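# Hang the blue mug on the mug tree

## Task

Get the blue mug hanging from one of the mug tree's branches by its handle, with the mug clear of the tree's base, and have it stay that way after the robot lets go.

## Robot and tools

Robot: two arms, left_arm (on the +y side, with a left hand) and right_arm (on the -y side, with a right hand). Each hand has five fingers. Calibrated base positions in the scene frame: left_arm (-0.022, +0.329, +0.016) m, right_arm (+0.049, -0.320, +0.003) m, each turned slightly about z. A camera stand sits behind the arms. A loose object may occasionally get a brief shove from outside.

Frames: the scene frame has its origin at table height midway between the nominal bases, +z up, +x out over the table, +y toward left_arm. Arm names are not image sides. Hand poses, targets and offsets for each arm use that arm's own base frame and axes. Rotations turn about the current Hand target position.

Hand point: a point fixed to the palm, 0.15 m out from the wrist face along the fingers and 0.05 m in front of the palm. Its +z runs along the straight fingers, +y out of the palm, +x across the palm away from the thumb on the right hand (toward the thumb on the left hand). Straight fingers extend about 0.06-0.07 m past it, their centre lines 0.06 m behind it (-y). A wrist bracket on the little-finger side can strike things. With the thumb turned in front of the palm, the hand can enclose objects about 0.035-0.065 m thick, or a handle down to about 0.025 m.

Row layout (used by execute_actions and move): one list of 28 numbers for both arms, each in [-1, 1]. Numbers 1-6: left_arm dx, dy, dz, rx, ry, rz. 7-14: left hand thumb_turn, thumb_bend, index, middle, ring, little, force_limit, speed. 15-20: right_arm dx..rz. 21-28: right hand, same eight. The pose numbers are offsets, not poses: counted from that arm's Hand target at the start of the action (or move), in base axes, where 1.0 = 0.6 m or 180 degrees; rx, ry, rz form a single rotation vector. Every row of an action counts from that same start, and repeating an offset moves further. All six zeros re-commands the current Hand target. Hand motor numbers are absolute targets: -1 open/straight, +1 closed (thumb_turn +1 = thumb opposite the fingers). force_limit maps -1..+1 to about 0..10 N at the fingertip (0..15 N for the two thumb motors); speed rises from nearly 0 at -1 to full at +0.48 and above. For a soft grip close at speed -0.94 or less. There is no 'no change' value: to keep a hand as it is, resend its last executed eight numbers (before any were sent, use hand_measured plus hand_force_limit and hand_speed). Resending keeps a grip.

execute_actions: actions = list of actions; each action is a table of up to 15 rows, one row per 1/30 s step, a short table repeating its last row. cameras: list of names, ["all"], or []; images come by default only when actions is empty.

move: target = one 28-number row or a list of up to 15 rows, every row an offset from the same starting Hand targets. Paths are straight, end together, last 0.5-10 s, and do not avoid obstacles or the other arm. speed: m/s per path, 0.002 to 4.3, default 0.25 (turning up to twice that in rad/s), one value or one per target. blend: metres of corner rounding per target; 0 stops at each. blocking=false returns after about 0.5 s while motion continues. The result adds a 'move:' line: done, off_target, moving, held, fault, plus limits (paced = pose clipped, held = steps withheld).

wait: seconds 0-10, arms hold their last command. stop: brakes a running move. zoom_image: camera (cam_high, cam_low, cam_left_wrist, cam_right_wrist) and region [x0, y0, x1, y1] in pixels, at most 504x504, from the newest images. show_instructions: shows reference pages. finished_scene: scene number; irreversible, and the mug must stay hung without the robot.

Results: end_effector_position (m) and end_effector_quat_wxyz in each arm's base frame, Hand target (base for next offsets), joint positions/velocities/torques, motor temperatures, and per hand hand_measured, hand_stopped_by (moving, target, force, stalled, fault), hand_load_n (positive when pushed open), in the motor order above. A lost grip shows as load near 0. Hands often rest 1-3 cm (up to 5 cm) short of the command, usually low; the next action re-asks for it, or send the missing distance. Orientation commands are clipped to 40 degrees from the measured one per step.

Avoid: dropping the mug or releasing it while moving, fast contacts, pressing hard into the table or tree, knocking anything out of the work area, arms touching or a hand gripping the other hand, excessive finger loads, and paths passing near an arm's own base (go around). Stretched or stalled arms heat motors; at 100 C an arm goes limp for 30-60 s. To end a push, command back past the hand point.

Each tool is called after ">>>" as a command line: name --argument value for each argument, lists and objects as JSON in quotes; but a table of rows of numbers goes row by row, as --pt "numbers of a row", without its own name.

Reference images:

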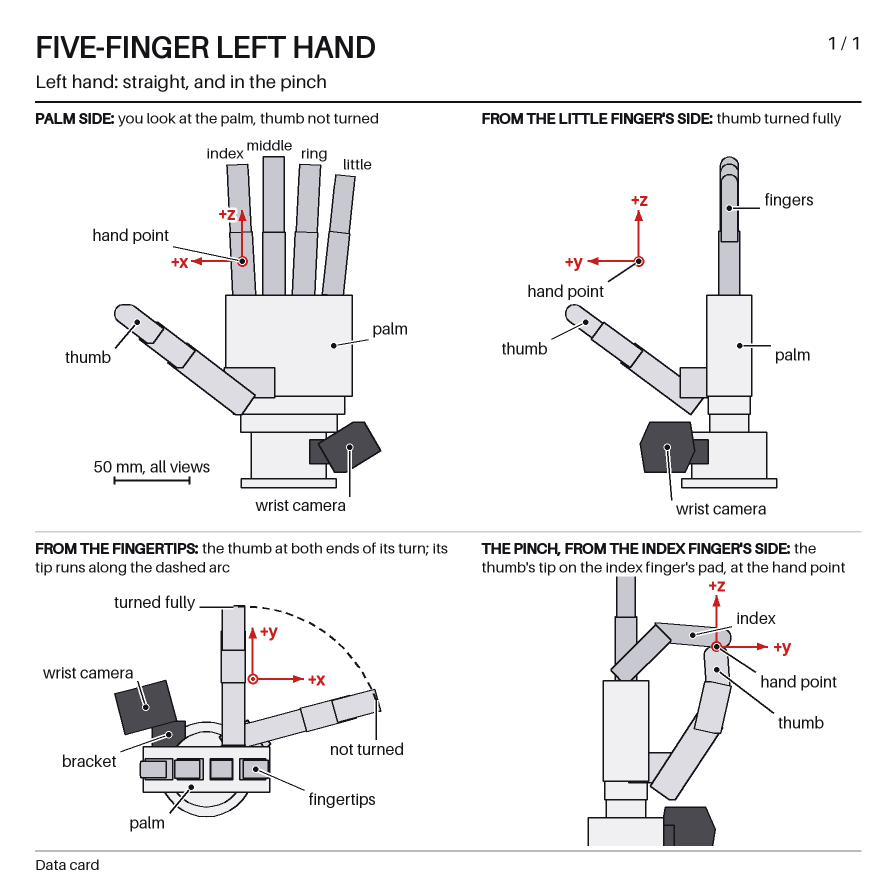

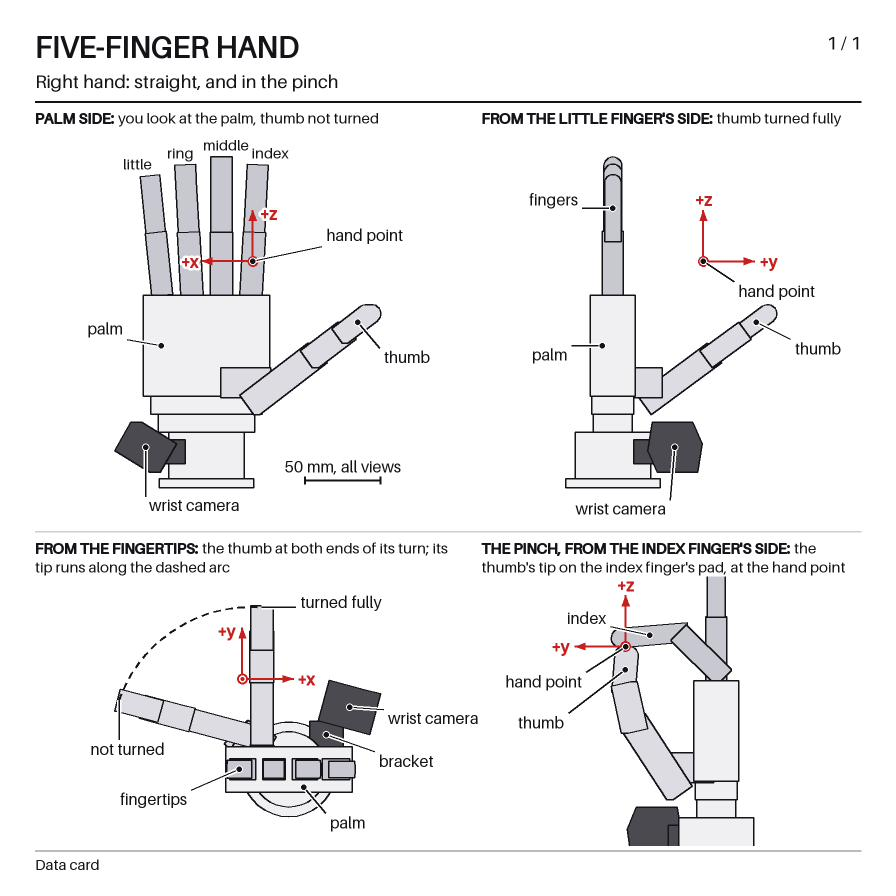

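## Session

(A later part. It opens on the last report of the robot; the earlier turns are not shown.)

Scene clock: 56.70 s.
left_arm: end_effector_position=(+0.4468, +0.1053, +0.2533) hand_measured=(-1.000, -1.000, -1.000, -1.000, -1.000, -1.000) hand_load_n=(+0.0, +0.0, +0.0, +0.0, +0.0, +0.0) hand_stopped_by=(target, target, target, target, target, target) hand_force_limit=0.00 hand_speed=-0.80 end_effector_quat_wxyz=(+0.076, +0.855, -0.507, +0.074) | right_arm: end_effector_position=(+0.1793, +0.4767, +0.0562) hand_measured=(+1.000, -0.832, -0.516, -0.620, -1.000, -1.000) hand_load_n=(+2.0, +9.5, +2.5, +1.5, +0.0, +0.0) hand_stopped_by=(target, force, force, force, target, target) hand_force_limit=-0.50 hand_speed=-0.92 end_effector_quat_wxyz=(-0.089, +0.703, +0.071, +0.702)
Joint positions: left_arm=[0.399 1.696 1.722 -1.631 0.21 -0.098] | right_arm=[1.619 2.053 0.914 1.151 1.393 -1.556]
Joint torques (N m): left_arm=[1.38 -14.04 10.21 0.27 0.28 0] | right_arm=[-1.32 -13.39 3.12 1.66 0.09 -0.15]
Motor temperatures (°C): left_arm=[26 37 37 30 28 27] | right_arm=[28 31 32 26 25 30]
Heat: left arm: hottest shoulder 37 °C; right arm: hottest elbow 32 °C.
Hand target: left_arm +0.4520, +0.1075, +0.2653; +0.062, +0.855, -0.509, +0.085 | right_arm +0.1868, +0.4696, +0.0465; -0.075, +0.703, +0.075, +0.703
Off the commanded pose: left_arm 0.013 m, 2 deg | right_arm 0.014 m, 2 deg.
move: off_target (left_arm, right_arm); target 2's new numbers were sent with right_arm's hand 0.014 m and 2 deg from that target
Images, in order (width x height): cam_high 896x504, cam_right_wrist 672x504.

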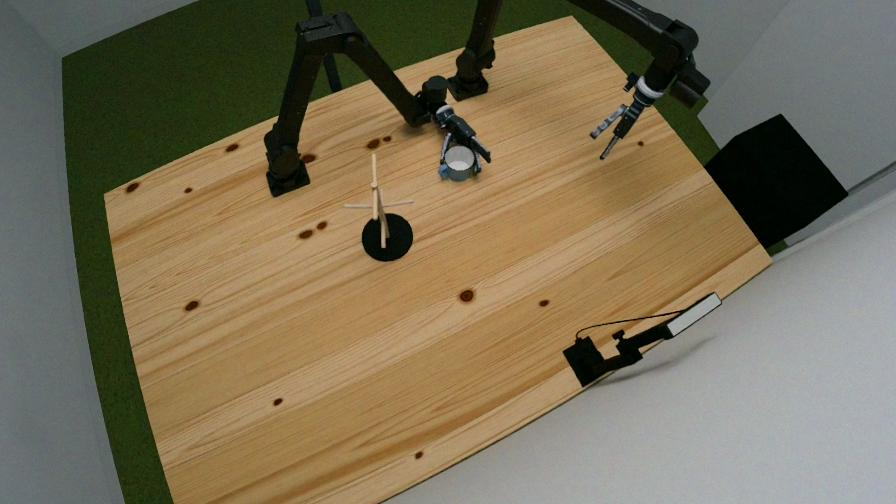

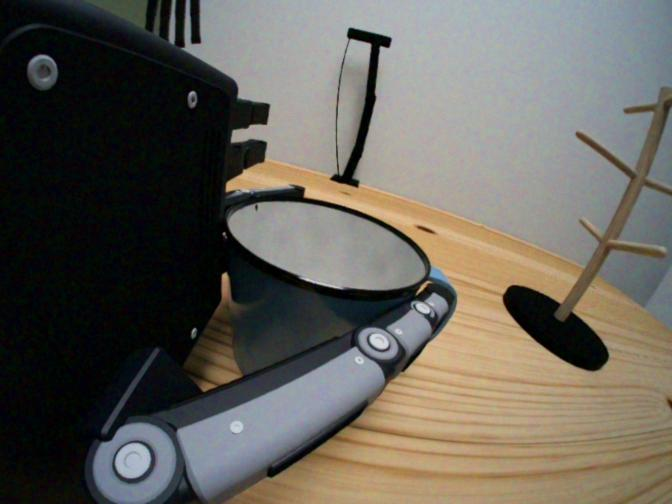

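>>> move --pt "0 0 0 0 0 0 -1 -1 -1 -1 -1 -1 0 -0.8 0 0 0 0 0 0 1 0 0.1 0.1 -1 -1 -0.1 -0.94" --pt "0 0 0 0 0 0 -1 -1 -1 -1 -1 -1 0 -0.8 0 0 0 0 0 0 1 0 0.2 0.1 -1 -1 -0.2 -0.94" --pt "0 0 0 0 0 0 -1 -1 -1 -1 -1 -1 0 -0.8 0 0 0.1 0 0 0 1 0 0.2 0.1 -1 -1 -0.2 -0.94" --speed '[0.05,0.05,0.08]' --cameras '["cam_low","cam_high","cam_right_wrist"]'

Scene clock: 66.00 s.
left_arm: end_effector_position=(+0.4468, +0.1053, +0.2533) hand_measured=(-1.000, -1.000, -1.000, -1.000, -1.000, -1.000) hand_load_n=(+0.0, +0.0, +0.0, +0.0, +0.0, +0.0) hand_stopped_by=(target, target, target, target, target, target) hand_force_limit=0.00 hand_speed=-0.80 end_effector_quat_wxyz=(+0.076, +0.855, -0.507, +0.074) | right_arm: end_effector_position=(+0.1797, +0.4734, +0.0991) hand_measured=(+1.000, -0.834, -0.462, -0.536, -1.000, -1.000) hand_load_n=(+5.5, +18.0, +4.0, +4.0, +0.0, +0.0) hand_stopped_by=(target, force, force, force, target, target) hand_force_limit=-0.20 hand_speed=-0.94 end_effector_quat_wxyz=(-0.080, +0.703, +0.080, +0.702)
Joint positions: left_arm=[0.399 1.696 1.722 -1.631 0.21 -0.098] | right_arm=[1.619 1.937 0.899 1.034 1.393 -1.566]
Joint torques (N m): left_arm=[1.44 -14.68 10.24 0.05 0.38 0] | right_arm=[-1.26 -15.97 4.12 0.96 0.12 -0.11]
Heat: left arm: hottest shoulder 37 °C; right arm: hottest shoulder 31 °C.
Hand target: left_arm +0.4520, +0.1075, +0.2653; +0.062, +0.855, -0.509, +0.085 | right_arm +0.1867, +0.4696, +0.1065; -0.075, +0.703, +0.074, +0.703
Off the commanded pose: left_arm 0.013 m, 2 deg | right_arm 0.011 m, 1 deg.
move: off_target (left_arm, right_arm); target 2's new numbers were sent with right_arm's hand 0.014 m and 2 deg from that target
Images, in order (width x height): cam_high 896x504, cam_low 896x504, cam_right_wrist 672x504.

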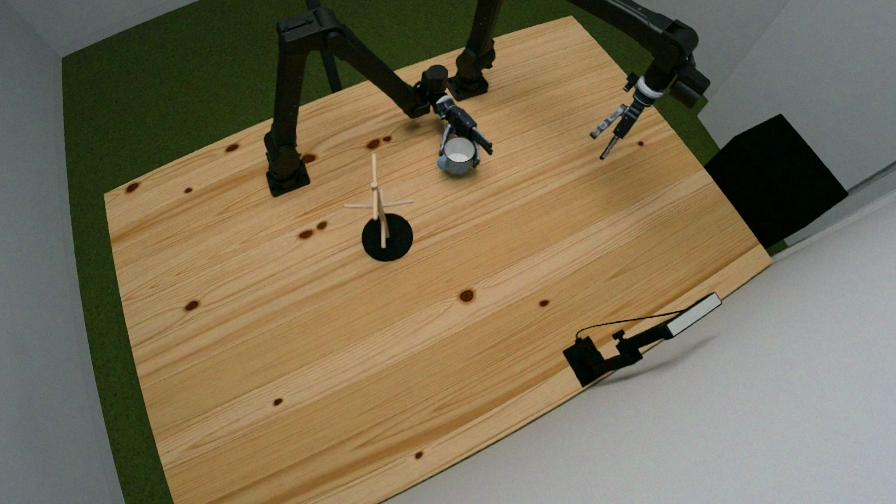

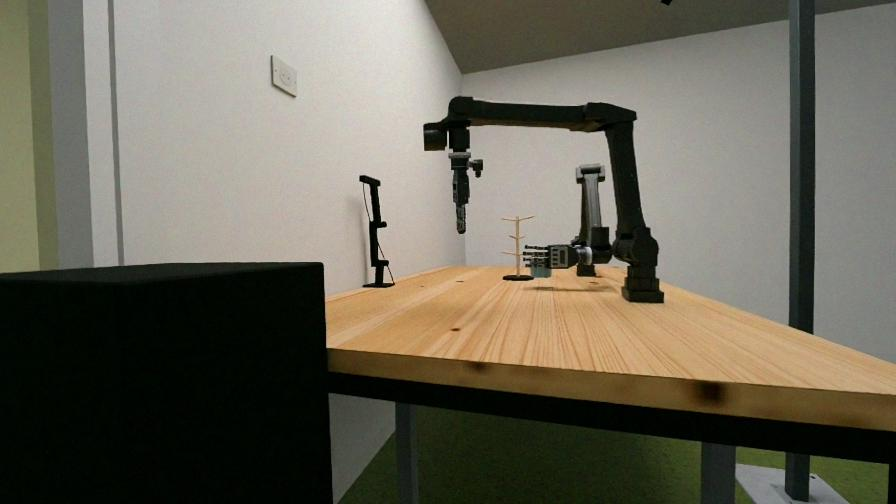

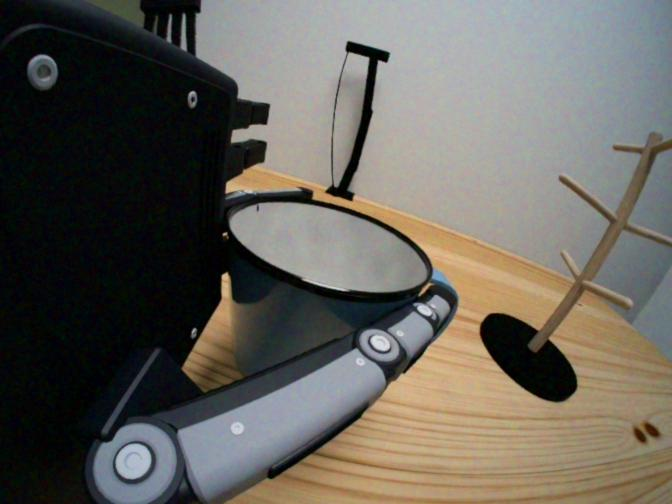

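>>> move --pt "0 0 0 0 0 0 -1 -1 -1 -1 -1 -1 0 -0.8 0 0 0.35 0 0 0 1 0 0.2 0.1 -1 -1 -0.2 -0.94" --pt "0 0 0 0 0 0 -1 -1 -1 -1 -1 -1 0 -0.8 0.0033 -0.302 0.35 0 0 -0.0444 1 0 0.2 0.1 -1 -1 -0.2 -0.94" --speed '[0.2,0.15]' --blend '[0.05,0]'

>>> move --target '[0.2712,-0.7172,0.0913,0.067,0.0105,-0.1578,-1,-1,-1,-1,-1,-1,0,-0.8,0,0,0,0,0,0,1,0,0.2,0.1,-1,-1,-0.2,-0.94]' --speed 0.25 --cameras '["all"]'

>>> zoom_image --camera "cam_high" --region '[320, 100, 460, 260]'

>>> zoom_image --camera "cam_low" --region '[480, 180, 580, 260]'

>>> zoom_image --camera "cam_left_wrist" --region '[80, 300, 400, 504]'

Scene clock: 73.07 s.
left_arm: end_effector_position=(+0.4468, +0.1053, +0.2533) hand_measured=(-1.000, -1.000, -1.000, -1.000, -1.000, -1.000) hand_load_n=(+0.0, +0.0, +0.0, +0.0, +0.0, +0.0) hand_stopped_by=(target, target, target, target, target, target) hand_force_limit=0.00 hand_speed=-0.80 end_effector_quat_wxyz=(+0.076, +0.855, -0.507, +0.074) | right_arm: end_effector_position=(+0.1848, +0.2948, +0.3146) hand_measured=(+1.000, -0.834, -0.462, -0.536, -1.000, -1.000) hand_load_n=(+5.5, +18.0, +4.0, +4.0, +0.0, +0.0) hand_stopped_by=(target, force, force, force, target, target) hand_force_limit=-0.20 hand_speed=-0.94 end_effector_quat_wxyz=(-0.033, +0.706, +0.029, +0.707)
Joint positions: left_arm=[0.399 1.696 1.722 -1.631 0.21 -0.098] | right_arm=[1.614 1.117 0.685 0.493 1.526 -1.626]
Joint torques (N m): left_arm=[1.03 -14.39 10.21 0.17 0.35 0] | right_arm=[-1.08 -6.3 6.99 0.88 0.13 -0.1]
Heat: left arm: hottest shoulder 37 °C; right arm: hottest elbow 32 °C.
Hand target: left_arm +0.4520, +0.1075, +0.2653; +0.062, +0.855, -0.509, +0.085 | right_arm +0.1888, +0.2884, +0.3166; -0.026, +0.707, +0.025, +0.707
Off the commanded pose: left_arm 0.013 m, 2 deg | right_arm 0.008 m, 1 deg.
move: off_target (left_arm)

Scene clock: 75.80 s.
left_arm: end_effector_position=(+0.6075, -0.3237, +0.2999) hand_measured=(-1.000, -1.000, -1.000, -1.000, -1.000, -1.000) hand_load_n=(-0.5, +0.0, +0.0, +0.0, +0.0, +0.0) hand_stopped_by=(target, target, target, target, target, target) hand_force_limit=0.00 hand_speed=-0.80 end_effector_quat_wxyz=(-0.040, +0.710, -0.685, +0.157) | right_arm: end_effector_position=(+0.1848, +0.2948, +0.3146) hand_measured=(+1.000, -0.834, -0.462, -0.536, -1.000, -1.000) hand_load_n=(+5.0, +18.0, +4.0, +4.0, +0.0, +0.0) hand_stopped_by=(target, force, force, force, target, target) hand_force_limit=-0.20 hand_speed=-0.94 end_effector_quat_wxyz=(-0.033, +0.706, +0.029, +0.707)
Joint positions: left_arm=[-0.401 2.185 2.63 -1.693 0.036 -0.443] | right_arm=[1.614 1.117 0.685 0.493 1.526 -1.626]
Joint torques (N m): left_arm=[1.38 -19.6 12.46 0.64 0.1 -0.11] | right_arm=[-1.2 -6.18 6.99 0.87 0.14 -0.12]
Heat: left arm: hottest shoulder 37 °C; right arm: hottest elbow 32 °C.
Hand target: left_arm +0.6148, -0.3227, +0.3202; +0.000, +0.707, -0.707, +0.000 | right_arm +0.1886, +0.2885, +0.3165; -0.026, +0.706, +0.025, +0.708
Off the commanded pose: left_arm 0.021 m, 19 deg | right_arm 0.008 m, 1 deg.
joint sent to its limit (left arm) — joint 4 (wrist pitch), lower limit. The joint targets are off in orientation, not in position.
move: off_target (left_arm)

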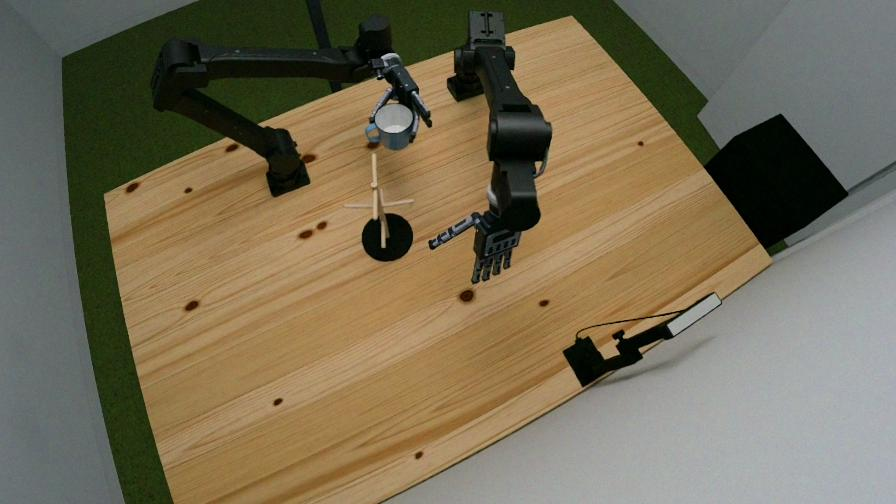

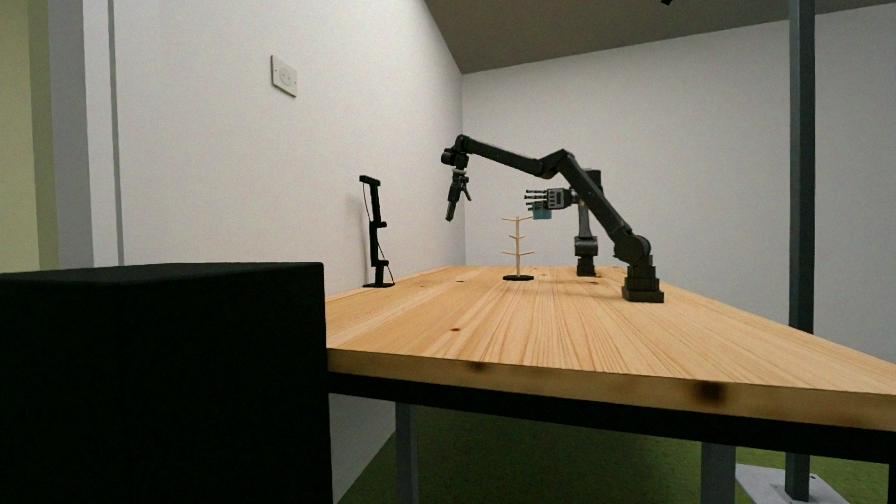

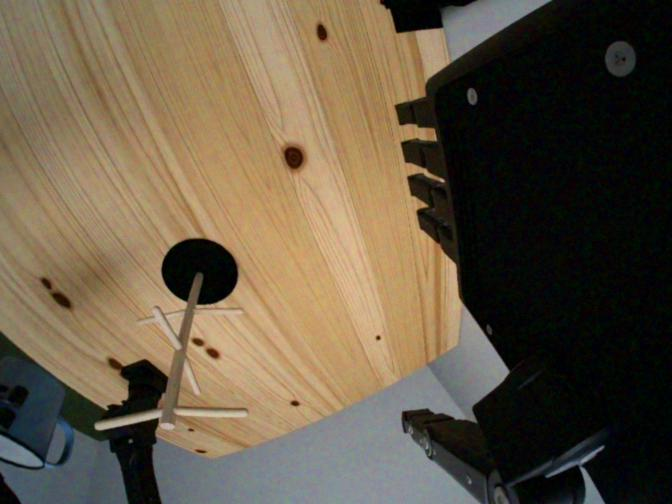

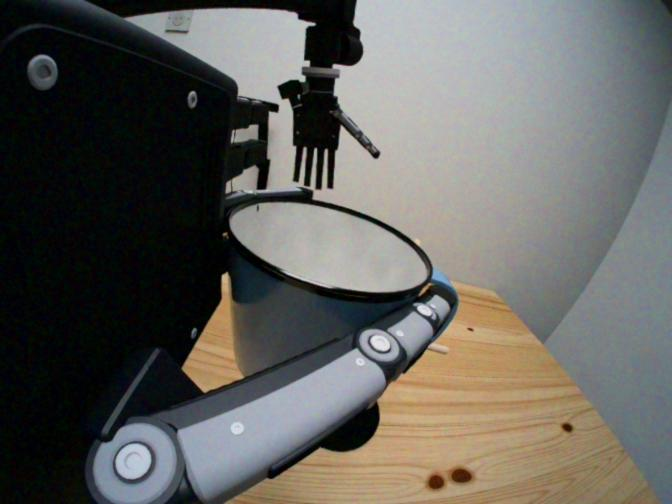

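Scaled by 3.150 from the camera's 896x504 image, which has a finer 1280x720 frame.

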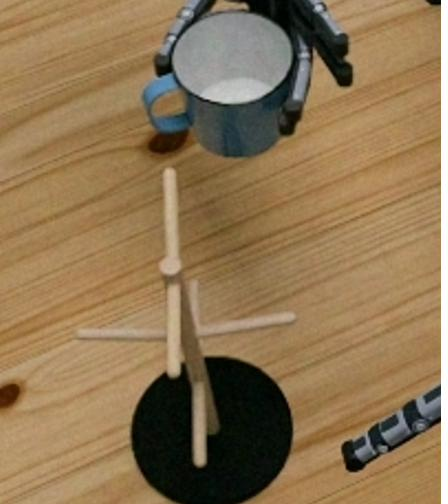

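Scaled by 5.040 from the camera's 896x504 image, which has a finer 1280x720 frame.

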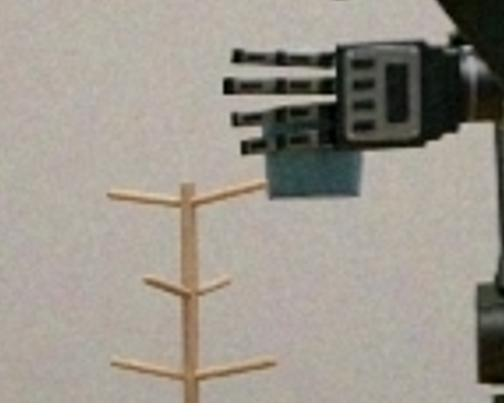

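Scaled by 1.575 from the camera's 672x504 image, which has a finer 960x720 frame.

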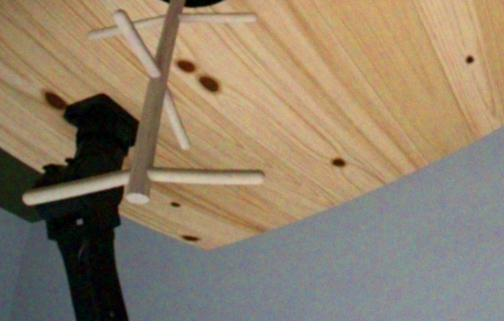

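>>> move --pt "0 0 0 0 0 0 -1 -1 -1 -1 -1 -1 0 -0.8 0.049 -0.0258 -0.0317 0 0 -0.0167 1 0 0.2 0.1 -1 -1 -0.2 -0.94" --speed '[0.08]' --cameras '["all"]'

>>> zoom_image --camera "cam_high" --region '[330, 100, 450, 220]'

>>> zoom_image --camera "cam_low" --region '[480, 180, 580, 260]'

>>> zoom_image --camera "cam_left_wrist" --region '[0, 340, 240, 504]'

Scene clock: 80.77 s.
left_arm: end_effector_position=(+0.6076, -0.3237, +0.2999) hand_measured=(-1.000, -1.000, -1.000, -1.000, -1.000, -1.000) hand_load_n=(+0.0, +0.0, +0.0, +0.0, +0.0, +0.0) hand_stopped_by=(target, target, target, target, target, target) hand_force_limit=0.00 hand_speed=-0.80 end_effector_quat_wxyz=(-0.040, +0.711, -0.685, +0.157) | right_arm: end_effector_position=(+0.2143, +0.2758, +0.2973) hand_measured=(+1.000, -0.834, -0.462, -0.536, -1.000, -1.000) hand_load_n=(+5.5, +18.0, +4.5, +4.0, +0.0, +0.0) hand_stopped_by=(target, force, force, force, target, target) hand_force_limit=-0.20 hand_speed=-0.94 end_effector_quat_wxyz=(-0.008, +0.706, +0.013, +0.708)
Joint positions: left_arm=[-0.401 2.185 2.63 -1.693 0.036 -0.444] | right_arm=[1.517 1.117 0.643 0.493 1.487 -1.597]
Joint torques (N m): left_arm=[2.08 -19.78 12.34 0.5 0.08 -0.14] | right_arm=[-1.14 -5.19 7.02 1.4 0.01 -0.04]
Heat: left arm: hottest shoulder 38 °C; right arm: hottest elbow 32 °C.
Hand target: left_arm +0.6148, -0.3227, +0.3202; +0.000, +0.707, -0.707, +0.000 | right_arm +0.2180, +0.2731, +0.2975; -0.007, +0.706, +0.007, +0.708
Off the commanded pose: left_arm 0.022 m, 19 deg | right_arm 0.005 m, 1 deg.
joint sent to its limit (left arm) — joint 4 (wrist pitch), lower limit. The joint targets are off in orientation, not in position.
move: off_target (left_arm)

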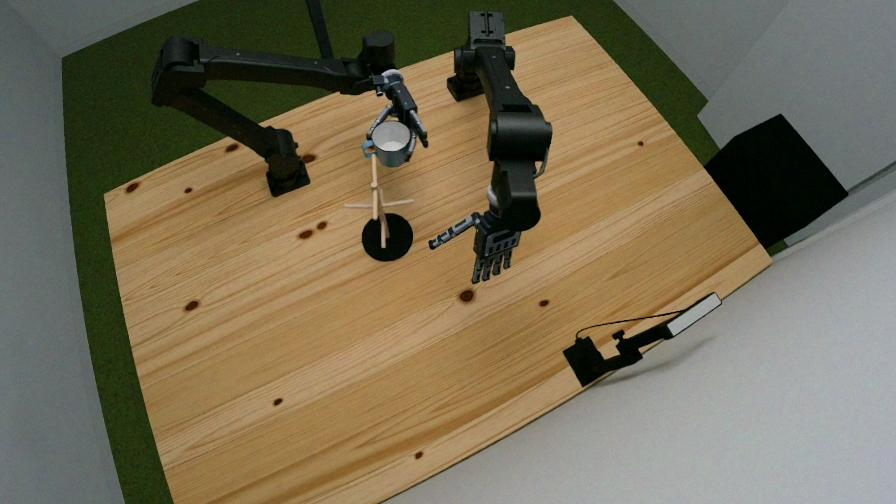

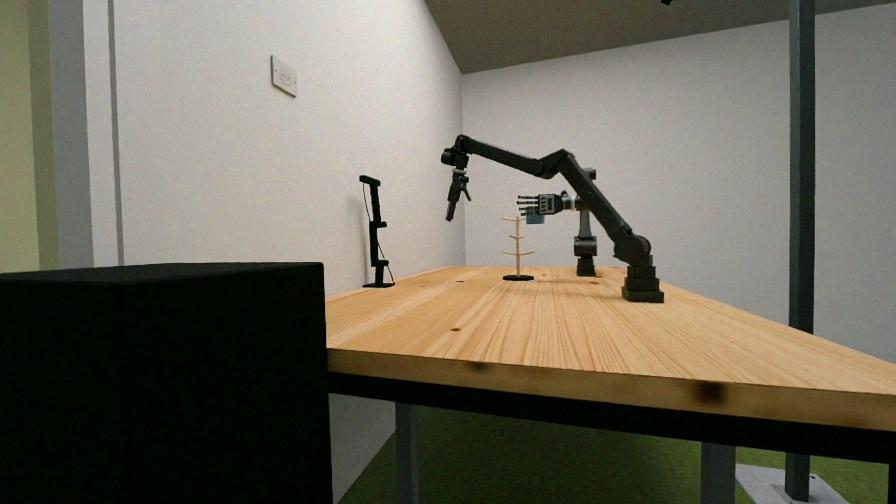

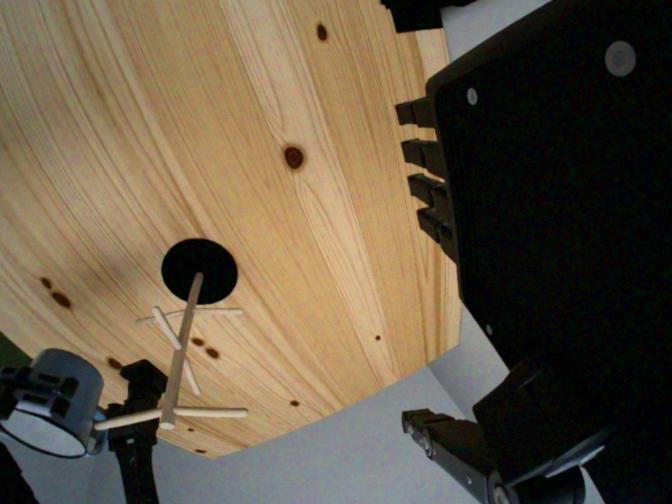

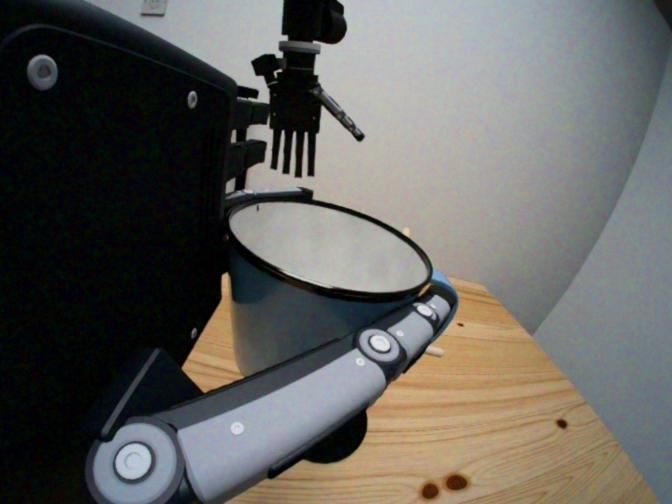

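Scaled by 4.200 from the camera's 896x504 image, which has a finer 1280x720 frame.

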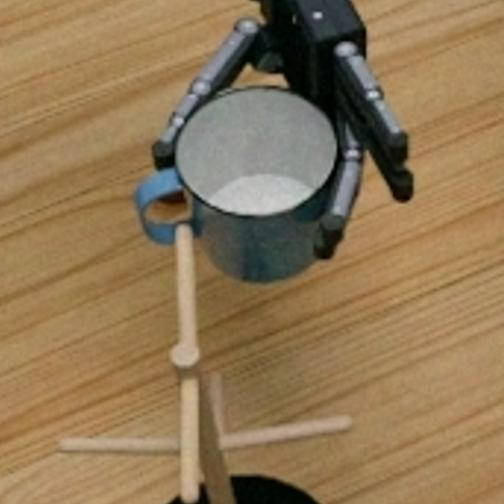

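Scaled by 5.040 from the camera's 896x504 image, which has a finer 1280x720 frame.

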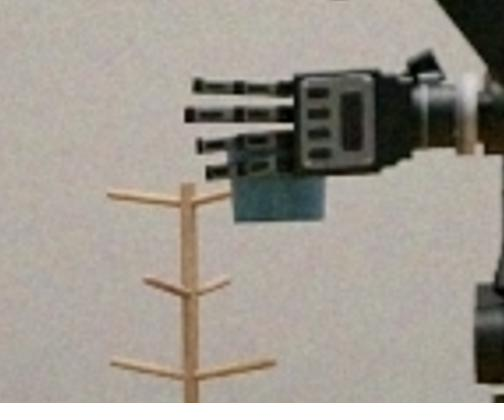

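Scaled by 2.100 from the camera's 672x504 image, which has a finer 960x720 frame.

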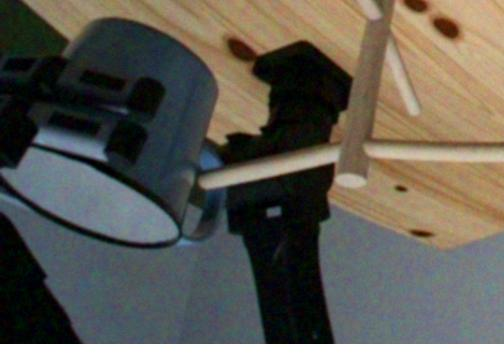

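>>> zoom_image --camera "cam_left_wrist" --region '[60, 380, 160, 480]'

>>> zoom_image --camera "cam_high" --region '[350, 125, 410, 185]'

Scaled by 5.040 from the camera's 672x504 image, which has a finer 960x720 frame.

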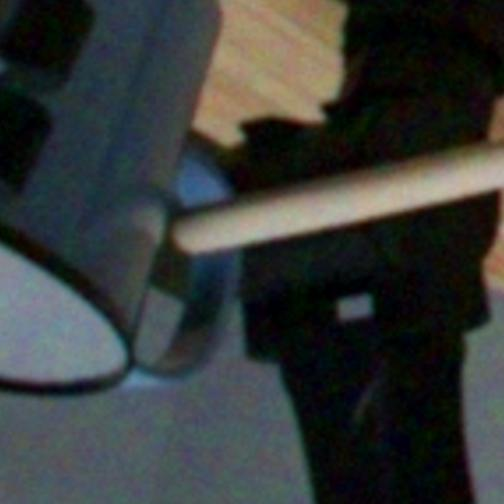

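Scaled by 8.400 from the camera's 896x504 image, which has a finer 1280x720 frame.

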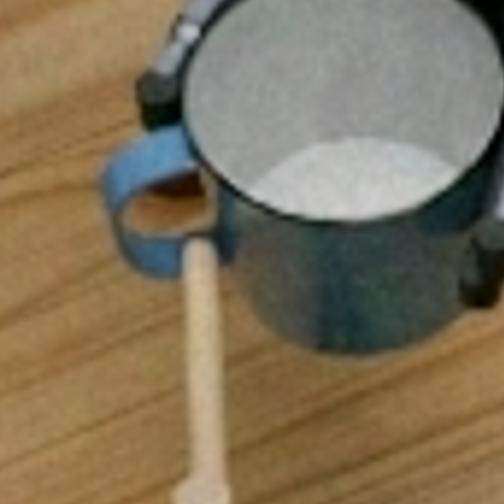

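>>> move --pt "0 0 0 0 0 0 -1 -1 -1 -1 -1 -1 0 -0.8 0.006 0.0235 0 0 0 0 1 0 0.2 0.1 -1 -1 -0.2 -0.94" --speed '[0.06]' --cameras '["cam_high","cam_left_wrist"]'

>>> zoom_image --camera "cam_left_wrist" --region '[60, 380, 160, 480]'

>>> zoom_image --camera "cam_high" --region '[350, 125, 410, 185]'

Scene clock: 89.30 s.
left_arm: end_effector_position=(+0.6076, -0.3237, +0.2999) hand_measured=(-1.000, -1.000, -1.000, -1.000, -1.000, -1.000) hand_load_n=(+0.0, +0.0, +0.0, +0.0, -0.5, +0.0) hand_stopped_by=(target, target, target, target, target, target) hand_force_limit=0.00 hand_speed=-0.80 end_effector_quat_wxyz=(-0.040, +0.711, -0.685, +0.157) | right_arm: end_effector_position=(+0.2165, +0.2816, +0.2884) hand_measured=(+1.000, -0.834, -0.462, -0.536, -1.000, -1.000) hand_load_n=(+5.5, +18.0, +4.0, +3.5, +0.5, +0.0) hand_stopped_by=(target, force, force, force, target, target) hand_force_limit=-0.20 hand_speed=-0.94 end_effector_quat_wxyz=(+0.000, +0.707, +0.023, +0.707)
Joint positions: left_arm=[-0.401 2.185 2.63 -1.693 0.036 -0.444] | right_arm=[1.511 1.149 0.643 0.493 1.479 -1.59]
Joint torques (N m): left_arm=[1.73 -19.43 12.7 0.42 0.1 -0.12] | right_arm=[-1.2 -4.66 9.13 1.54 0.05 -0.05]
Heat: left arm: hottest elbow 39 °C; right arm: hottest elbow 32 °C.
Hand target: left_arm +0.6148, -0.3227, +0.3202; +0.000, +0.707, -0.707, +0.000 | right_arm +0.2216, +0.2871, +0.2975; -0.007, +0.706, +0.007, +0.708
Off the commanded pose: left_arm 0.022 m, 19 deg | right_arm 0.012 m, 2 deg.
joint sent to its limit (left arm) — joint 4 (wrist pitch), lower limit. The joint targets are off in orientation, not in position.
move: off_target (left_arm, right_arm)
Images, in order (width x height): cam_high 896x504, cam_left_wrist 672x504.

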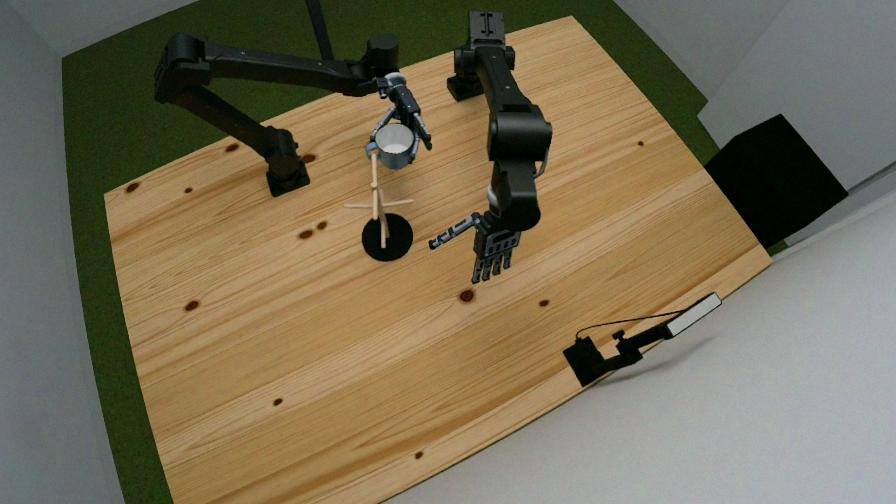

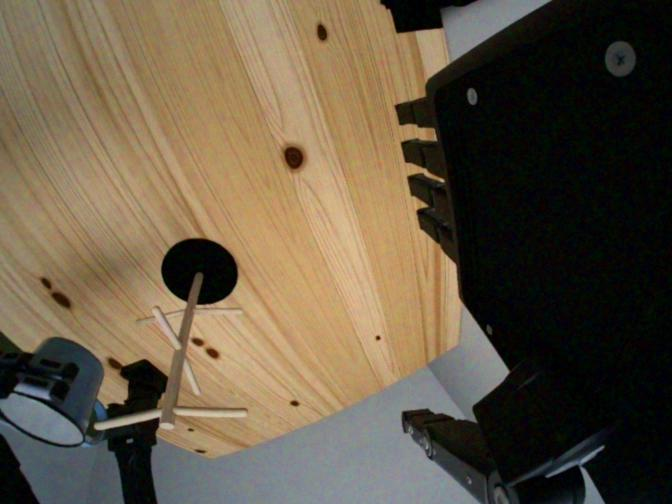

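Scaled by 5.040 from the camera's 672x504 image, which has a finer 960x720 frame.

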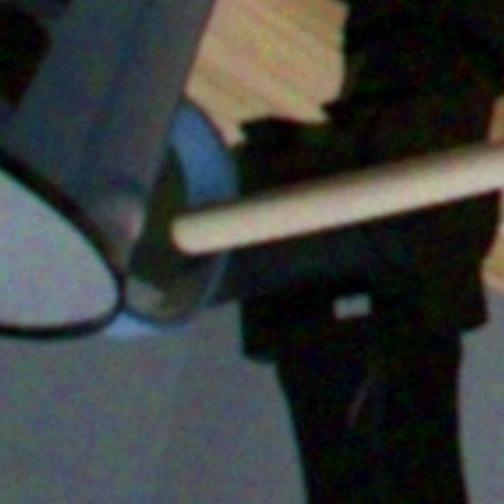

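Scaled by 8.400 from the camera's 896x504 image, which has a finer 1280x720 frame.

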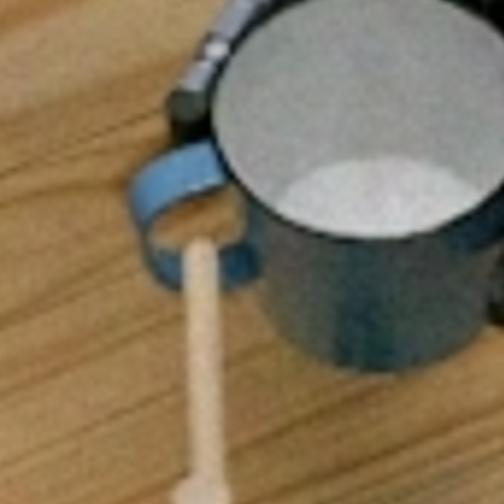

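>>> move --pt "0 0 0 0 0 0 -1 -1 -1 -1 -1 -1 0 -0.8 0.0178 -0.0202 0.004 0 0 0 1 0 0.2 0.1 -1 -1 -0.2 -0.94" --speed '[0.05]' --cameras '["cam_high","cam_left_wrist","cam_low"]'

>>> zoom_image --camera "cam_left_wrist" --region '[60, 380, 160, 480]'

>>> zoom_image --camera "cam_high" --region '[350, 125, 410, 185]'

Scene clock: 92.60 s.
left_arm: end_effector_position=(+0.6076, -0.3237, +0.2999) hand_measured=(-1.000, -1.000, -1.000, -1.000, -1.000, -1.000) hand_load_n=(-0.5, +0.0, +0.0, +0.0, +0.0, +0.0) hand_stopped_by=(target, target, target, target, target, target) hand_force_limit=0.00 hand_speed=-0.80 end_effector_quat_wxyz=(-0.040, +0.711, -0.685, +0.157) | right_arm: end_effector_position=(+0.2281, +0.2780, +0.2923) hand_measured=(+1.000, -0.834, -0.462, -0.536, -1.000, -1.000) hand_load_n=(+5.5, +18.0, +4.5, +4.0, +0.0, -0.5) hand_stopped_by=(target, force, force, force, target, target) hand_force_limit=-0.20 hand_speed=-0.94 end_effector_quat_wxyz=(-0.005, +0.707, +0.017, +0.707)
Joint positions: left_arm=[-0.401 2.185 2.63 -1.693 0.036 -0.444] | right_arm=[1.476 1.135 0.643 0.493 1.445 -1.59]
Joint torques (N m): left_arm=[2.02 -19.78 12.45 0.47 0.13 -0.1] | right_arm=[-1.26 -6.42 7.8 1.07 0.02 -0.09]
Heat: left arm: hottest elbow 39 °C; right arm: hottest elbow 32 °C.
Hand target: left_arm +0.6148, -0.3227, +0.3202; +0.000, +0.707, -0.707, +0.000 | right_arm +0.2323, +0.2749, +0.2999; -0.007, +0.706, +0.007, +0.708
Off the commanded pose: left_arm 0.022 m, 19 deg | right_arm 0.009 m, 1 deg.
joint sent to its limit (left arm) — joint 4 (wrist pitch), lower limit. The joint targets are off in orientation, not in position.
move: off_target (left_arm)
Images, in order (width x height): cam_high 896x504, cam_low 896x504, cam_left_wrist 672x504.

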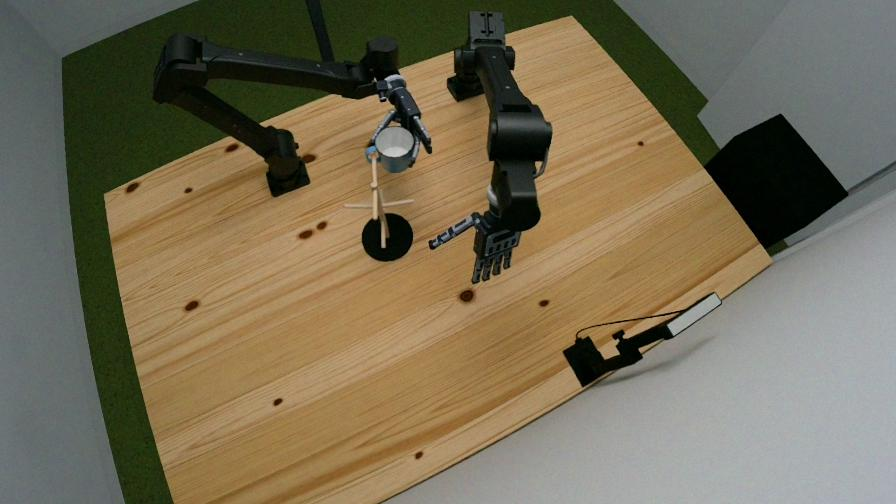

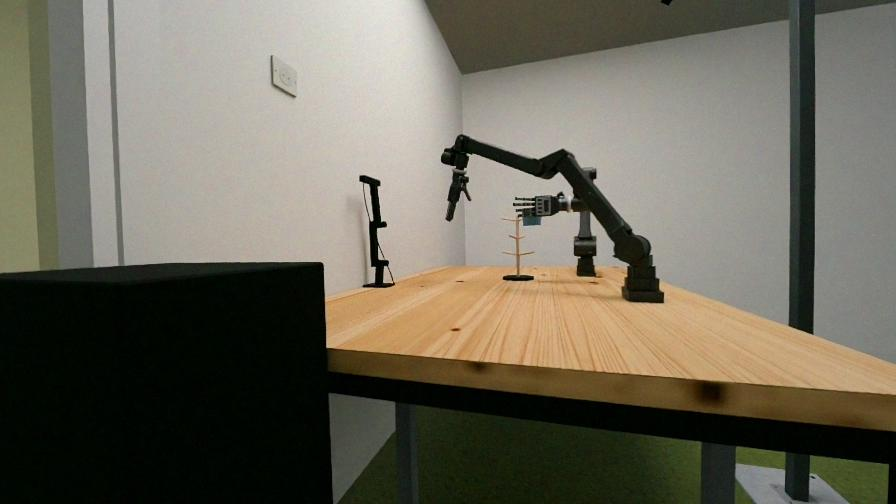

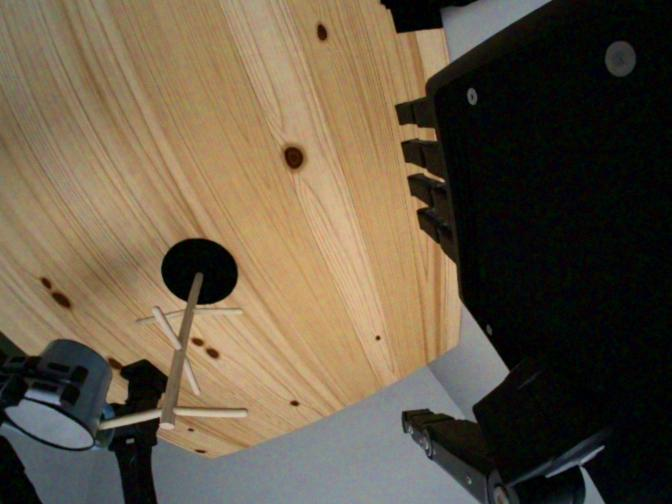

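Scaled by 5.040 from the camera's 672x504 image, which has a finer 960x720 frame.

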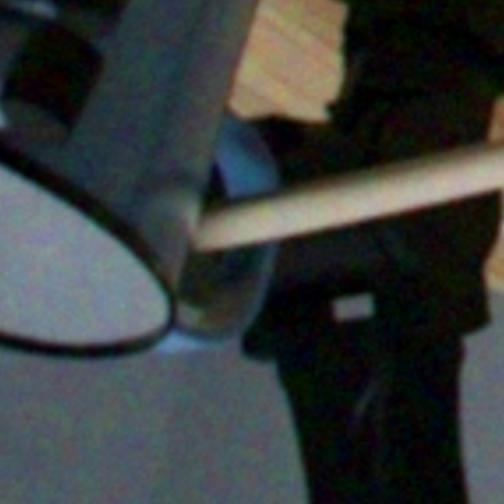

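Scaled by 8.400 from the camera's 896x504 image, which has a finer 1280x720 frame.

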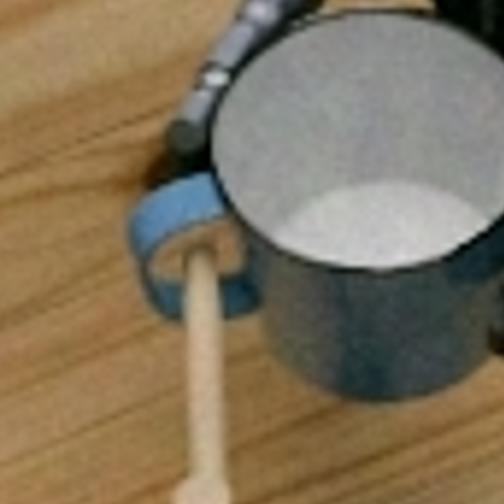

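>>> move --pt "0 0 0 0 0 0 -1 -1 -1 -1 -1 -1 0 -0.8 0.0237 -0.0083 -0.001 0 0 0 1 0 0.2 0.1 -1 -1 -0.2 -0.94" --speed '[0.05]' --cameras '["cam_high","cam_left_wrist","cam_low"]'

>>> zoom_image --camera "cam_left_wrist" --region '[60, 370, 180, 490]'

>>> zoom_image --camera "cam_high" --region '[350, 125, 410, 185]'

>>> zoom_image --camera "cam_low" --region '[480, 180, 580, 260]'

Scene clock: 95.43 s.
left_arm: end_effector_position=(+0.6076, -0.3237, +0.2999) hand_measured=(-1.000, -1.000, -1.000, -1.000, -1.000, -1.000) hand_load_n=(+0.0, +0.0, +0.0, +0.0, +0.0, +0.0) hand_stopped_by=(target, target, target, target, target, target) hand_force_limit=0.00 hand_speed=-0.80 end_effector_quat_wxyz=(-0.040, +0.711, -0.685, +0.157) | right_arm: end_effector_position=(+0.2428, +0.2751, +0.2944) hand_measured=(+1.000, -0.834, -0.462, -0.536, -1.000, -1.000) hand_load_n=(+5.5, +18.0, +4.0, +4.0, +0.0, +0.0) hand_stopped_by=(target, force, force, force, target, target) hand_force_limit=-0.20 hand_speed=-0.94 end_effector_quat_wxyz=(-0.008, +0.706, +0.014, +0.708)
Joint positions: left_arm=[-0.401 2.185 2.63 -1.693 0.036 -0.444] | right_arm=[1.431 1.127 0.643 0.493 1.4 -1.589]
Joint torques (N m): left_arm=[2.61 -19.72 12.44 0.38 0.14 -0.11] | right_arm=[-1.2 -6.53 7.36 0.88 0.01 -0.06]
Heat: left arm: hottest elbow 39 °C; right arm: hottest elbow 33 °C.
Hand target: left_arm +0.6148, -0.3227, +0.3202; +0.000, +0.707, -0.707, +0.000 | right_arm +0.2466, +0.2700, +0.2993; -0.007, +0.706, +0.007, +0.708
Off the commanded pose: left_arm 0.022 m, 19 deg | right_arm 0.008 m, 1 deg.
joint sent to its limit (left arm) — joint 4 (wrist pitch), lower limit. The joint targets are off in orientation, not in position.
move: off_target (left_arm)
Images, in order (width x height): cam_high 896x504, cam_low 896x504, cam_left_wrist 672x504.

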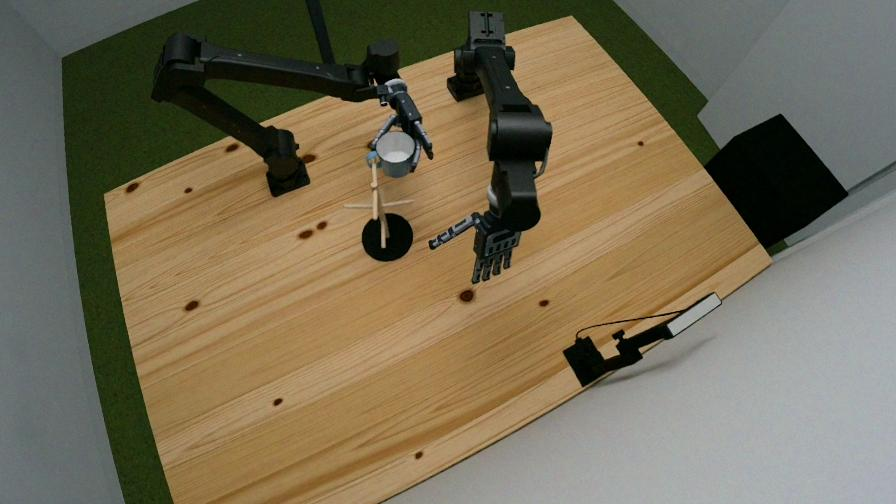

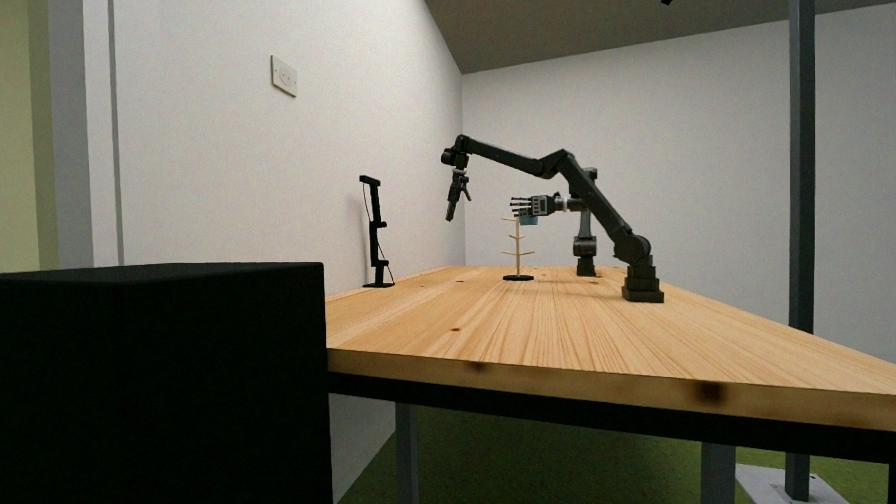

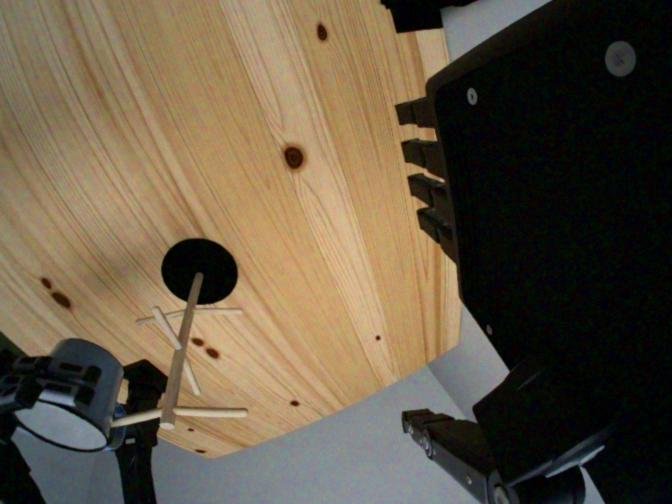

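Scaled by 4.200 from the camera's 672x504 image, which has a finer 960x720 frame.

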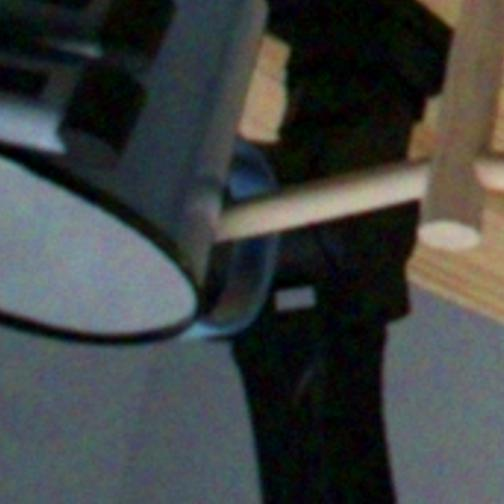

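Scaled by 8.400 from the camera's 896x504 image, which has a finer 1280x720 frame.

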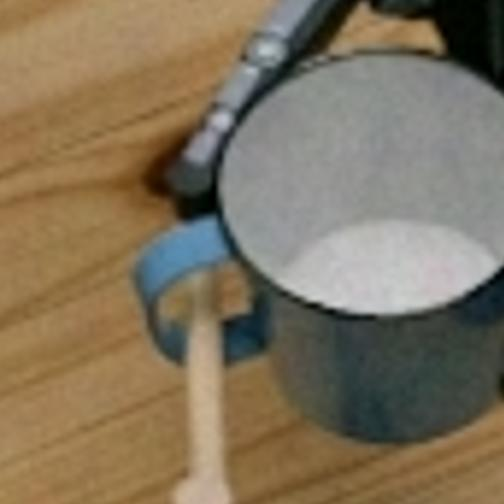

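Scaled by 5.040 from the camera's 896x504 image, which has a finer 1280x720 frame.

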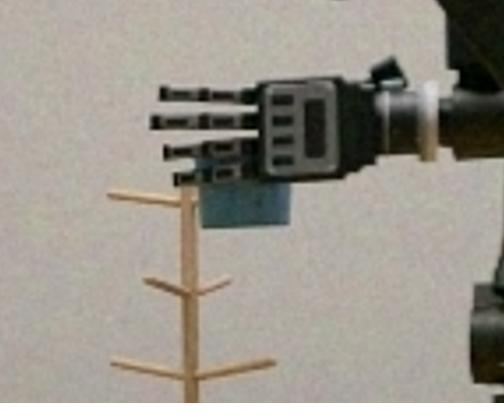

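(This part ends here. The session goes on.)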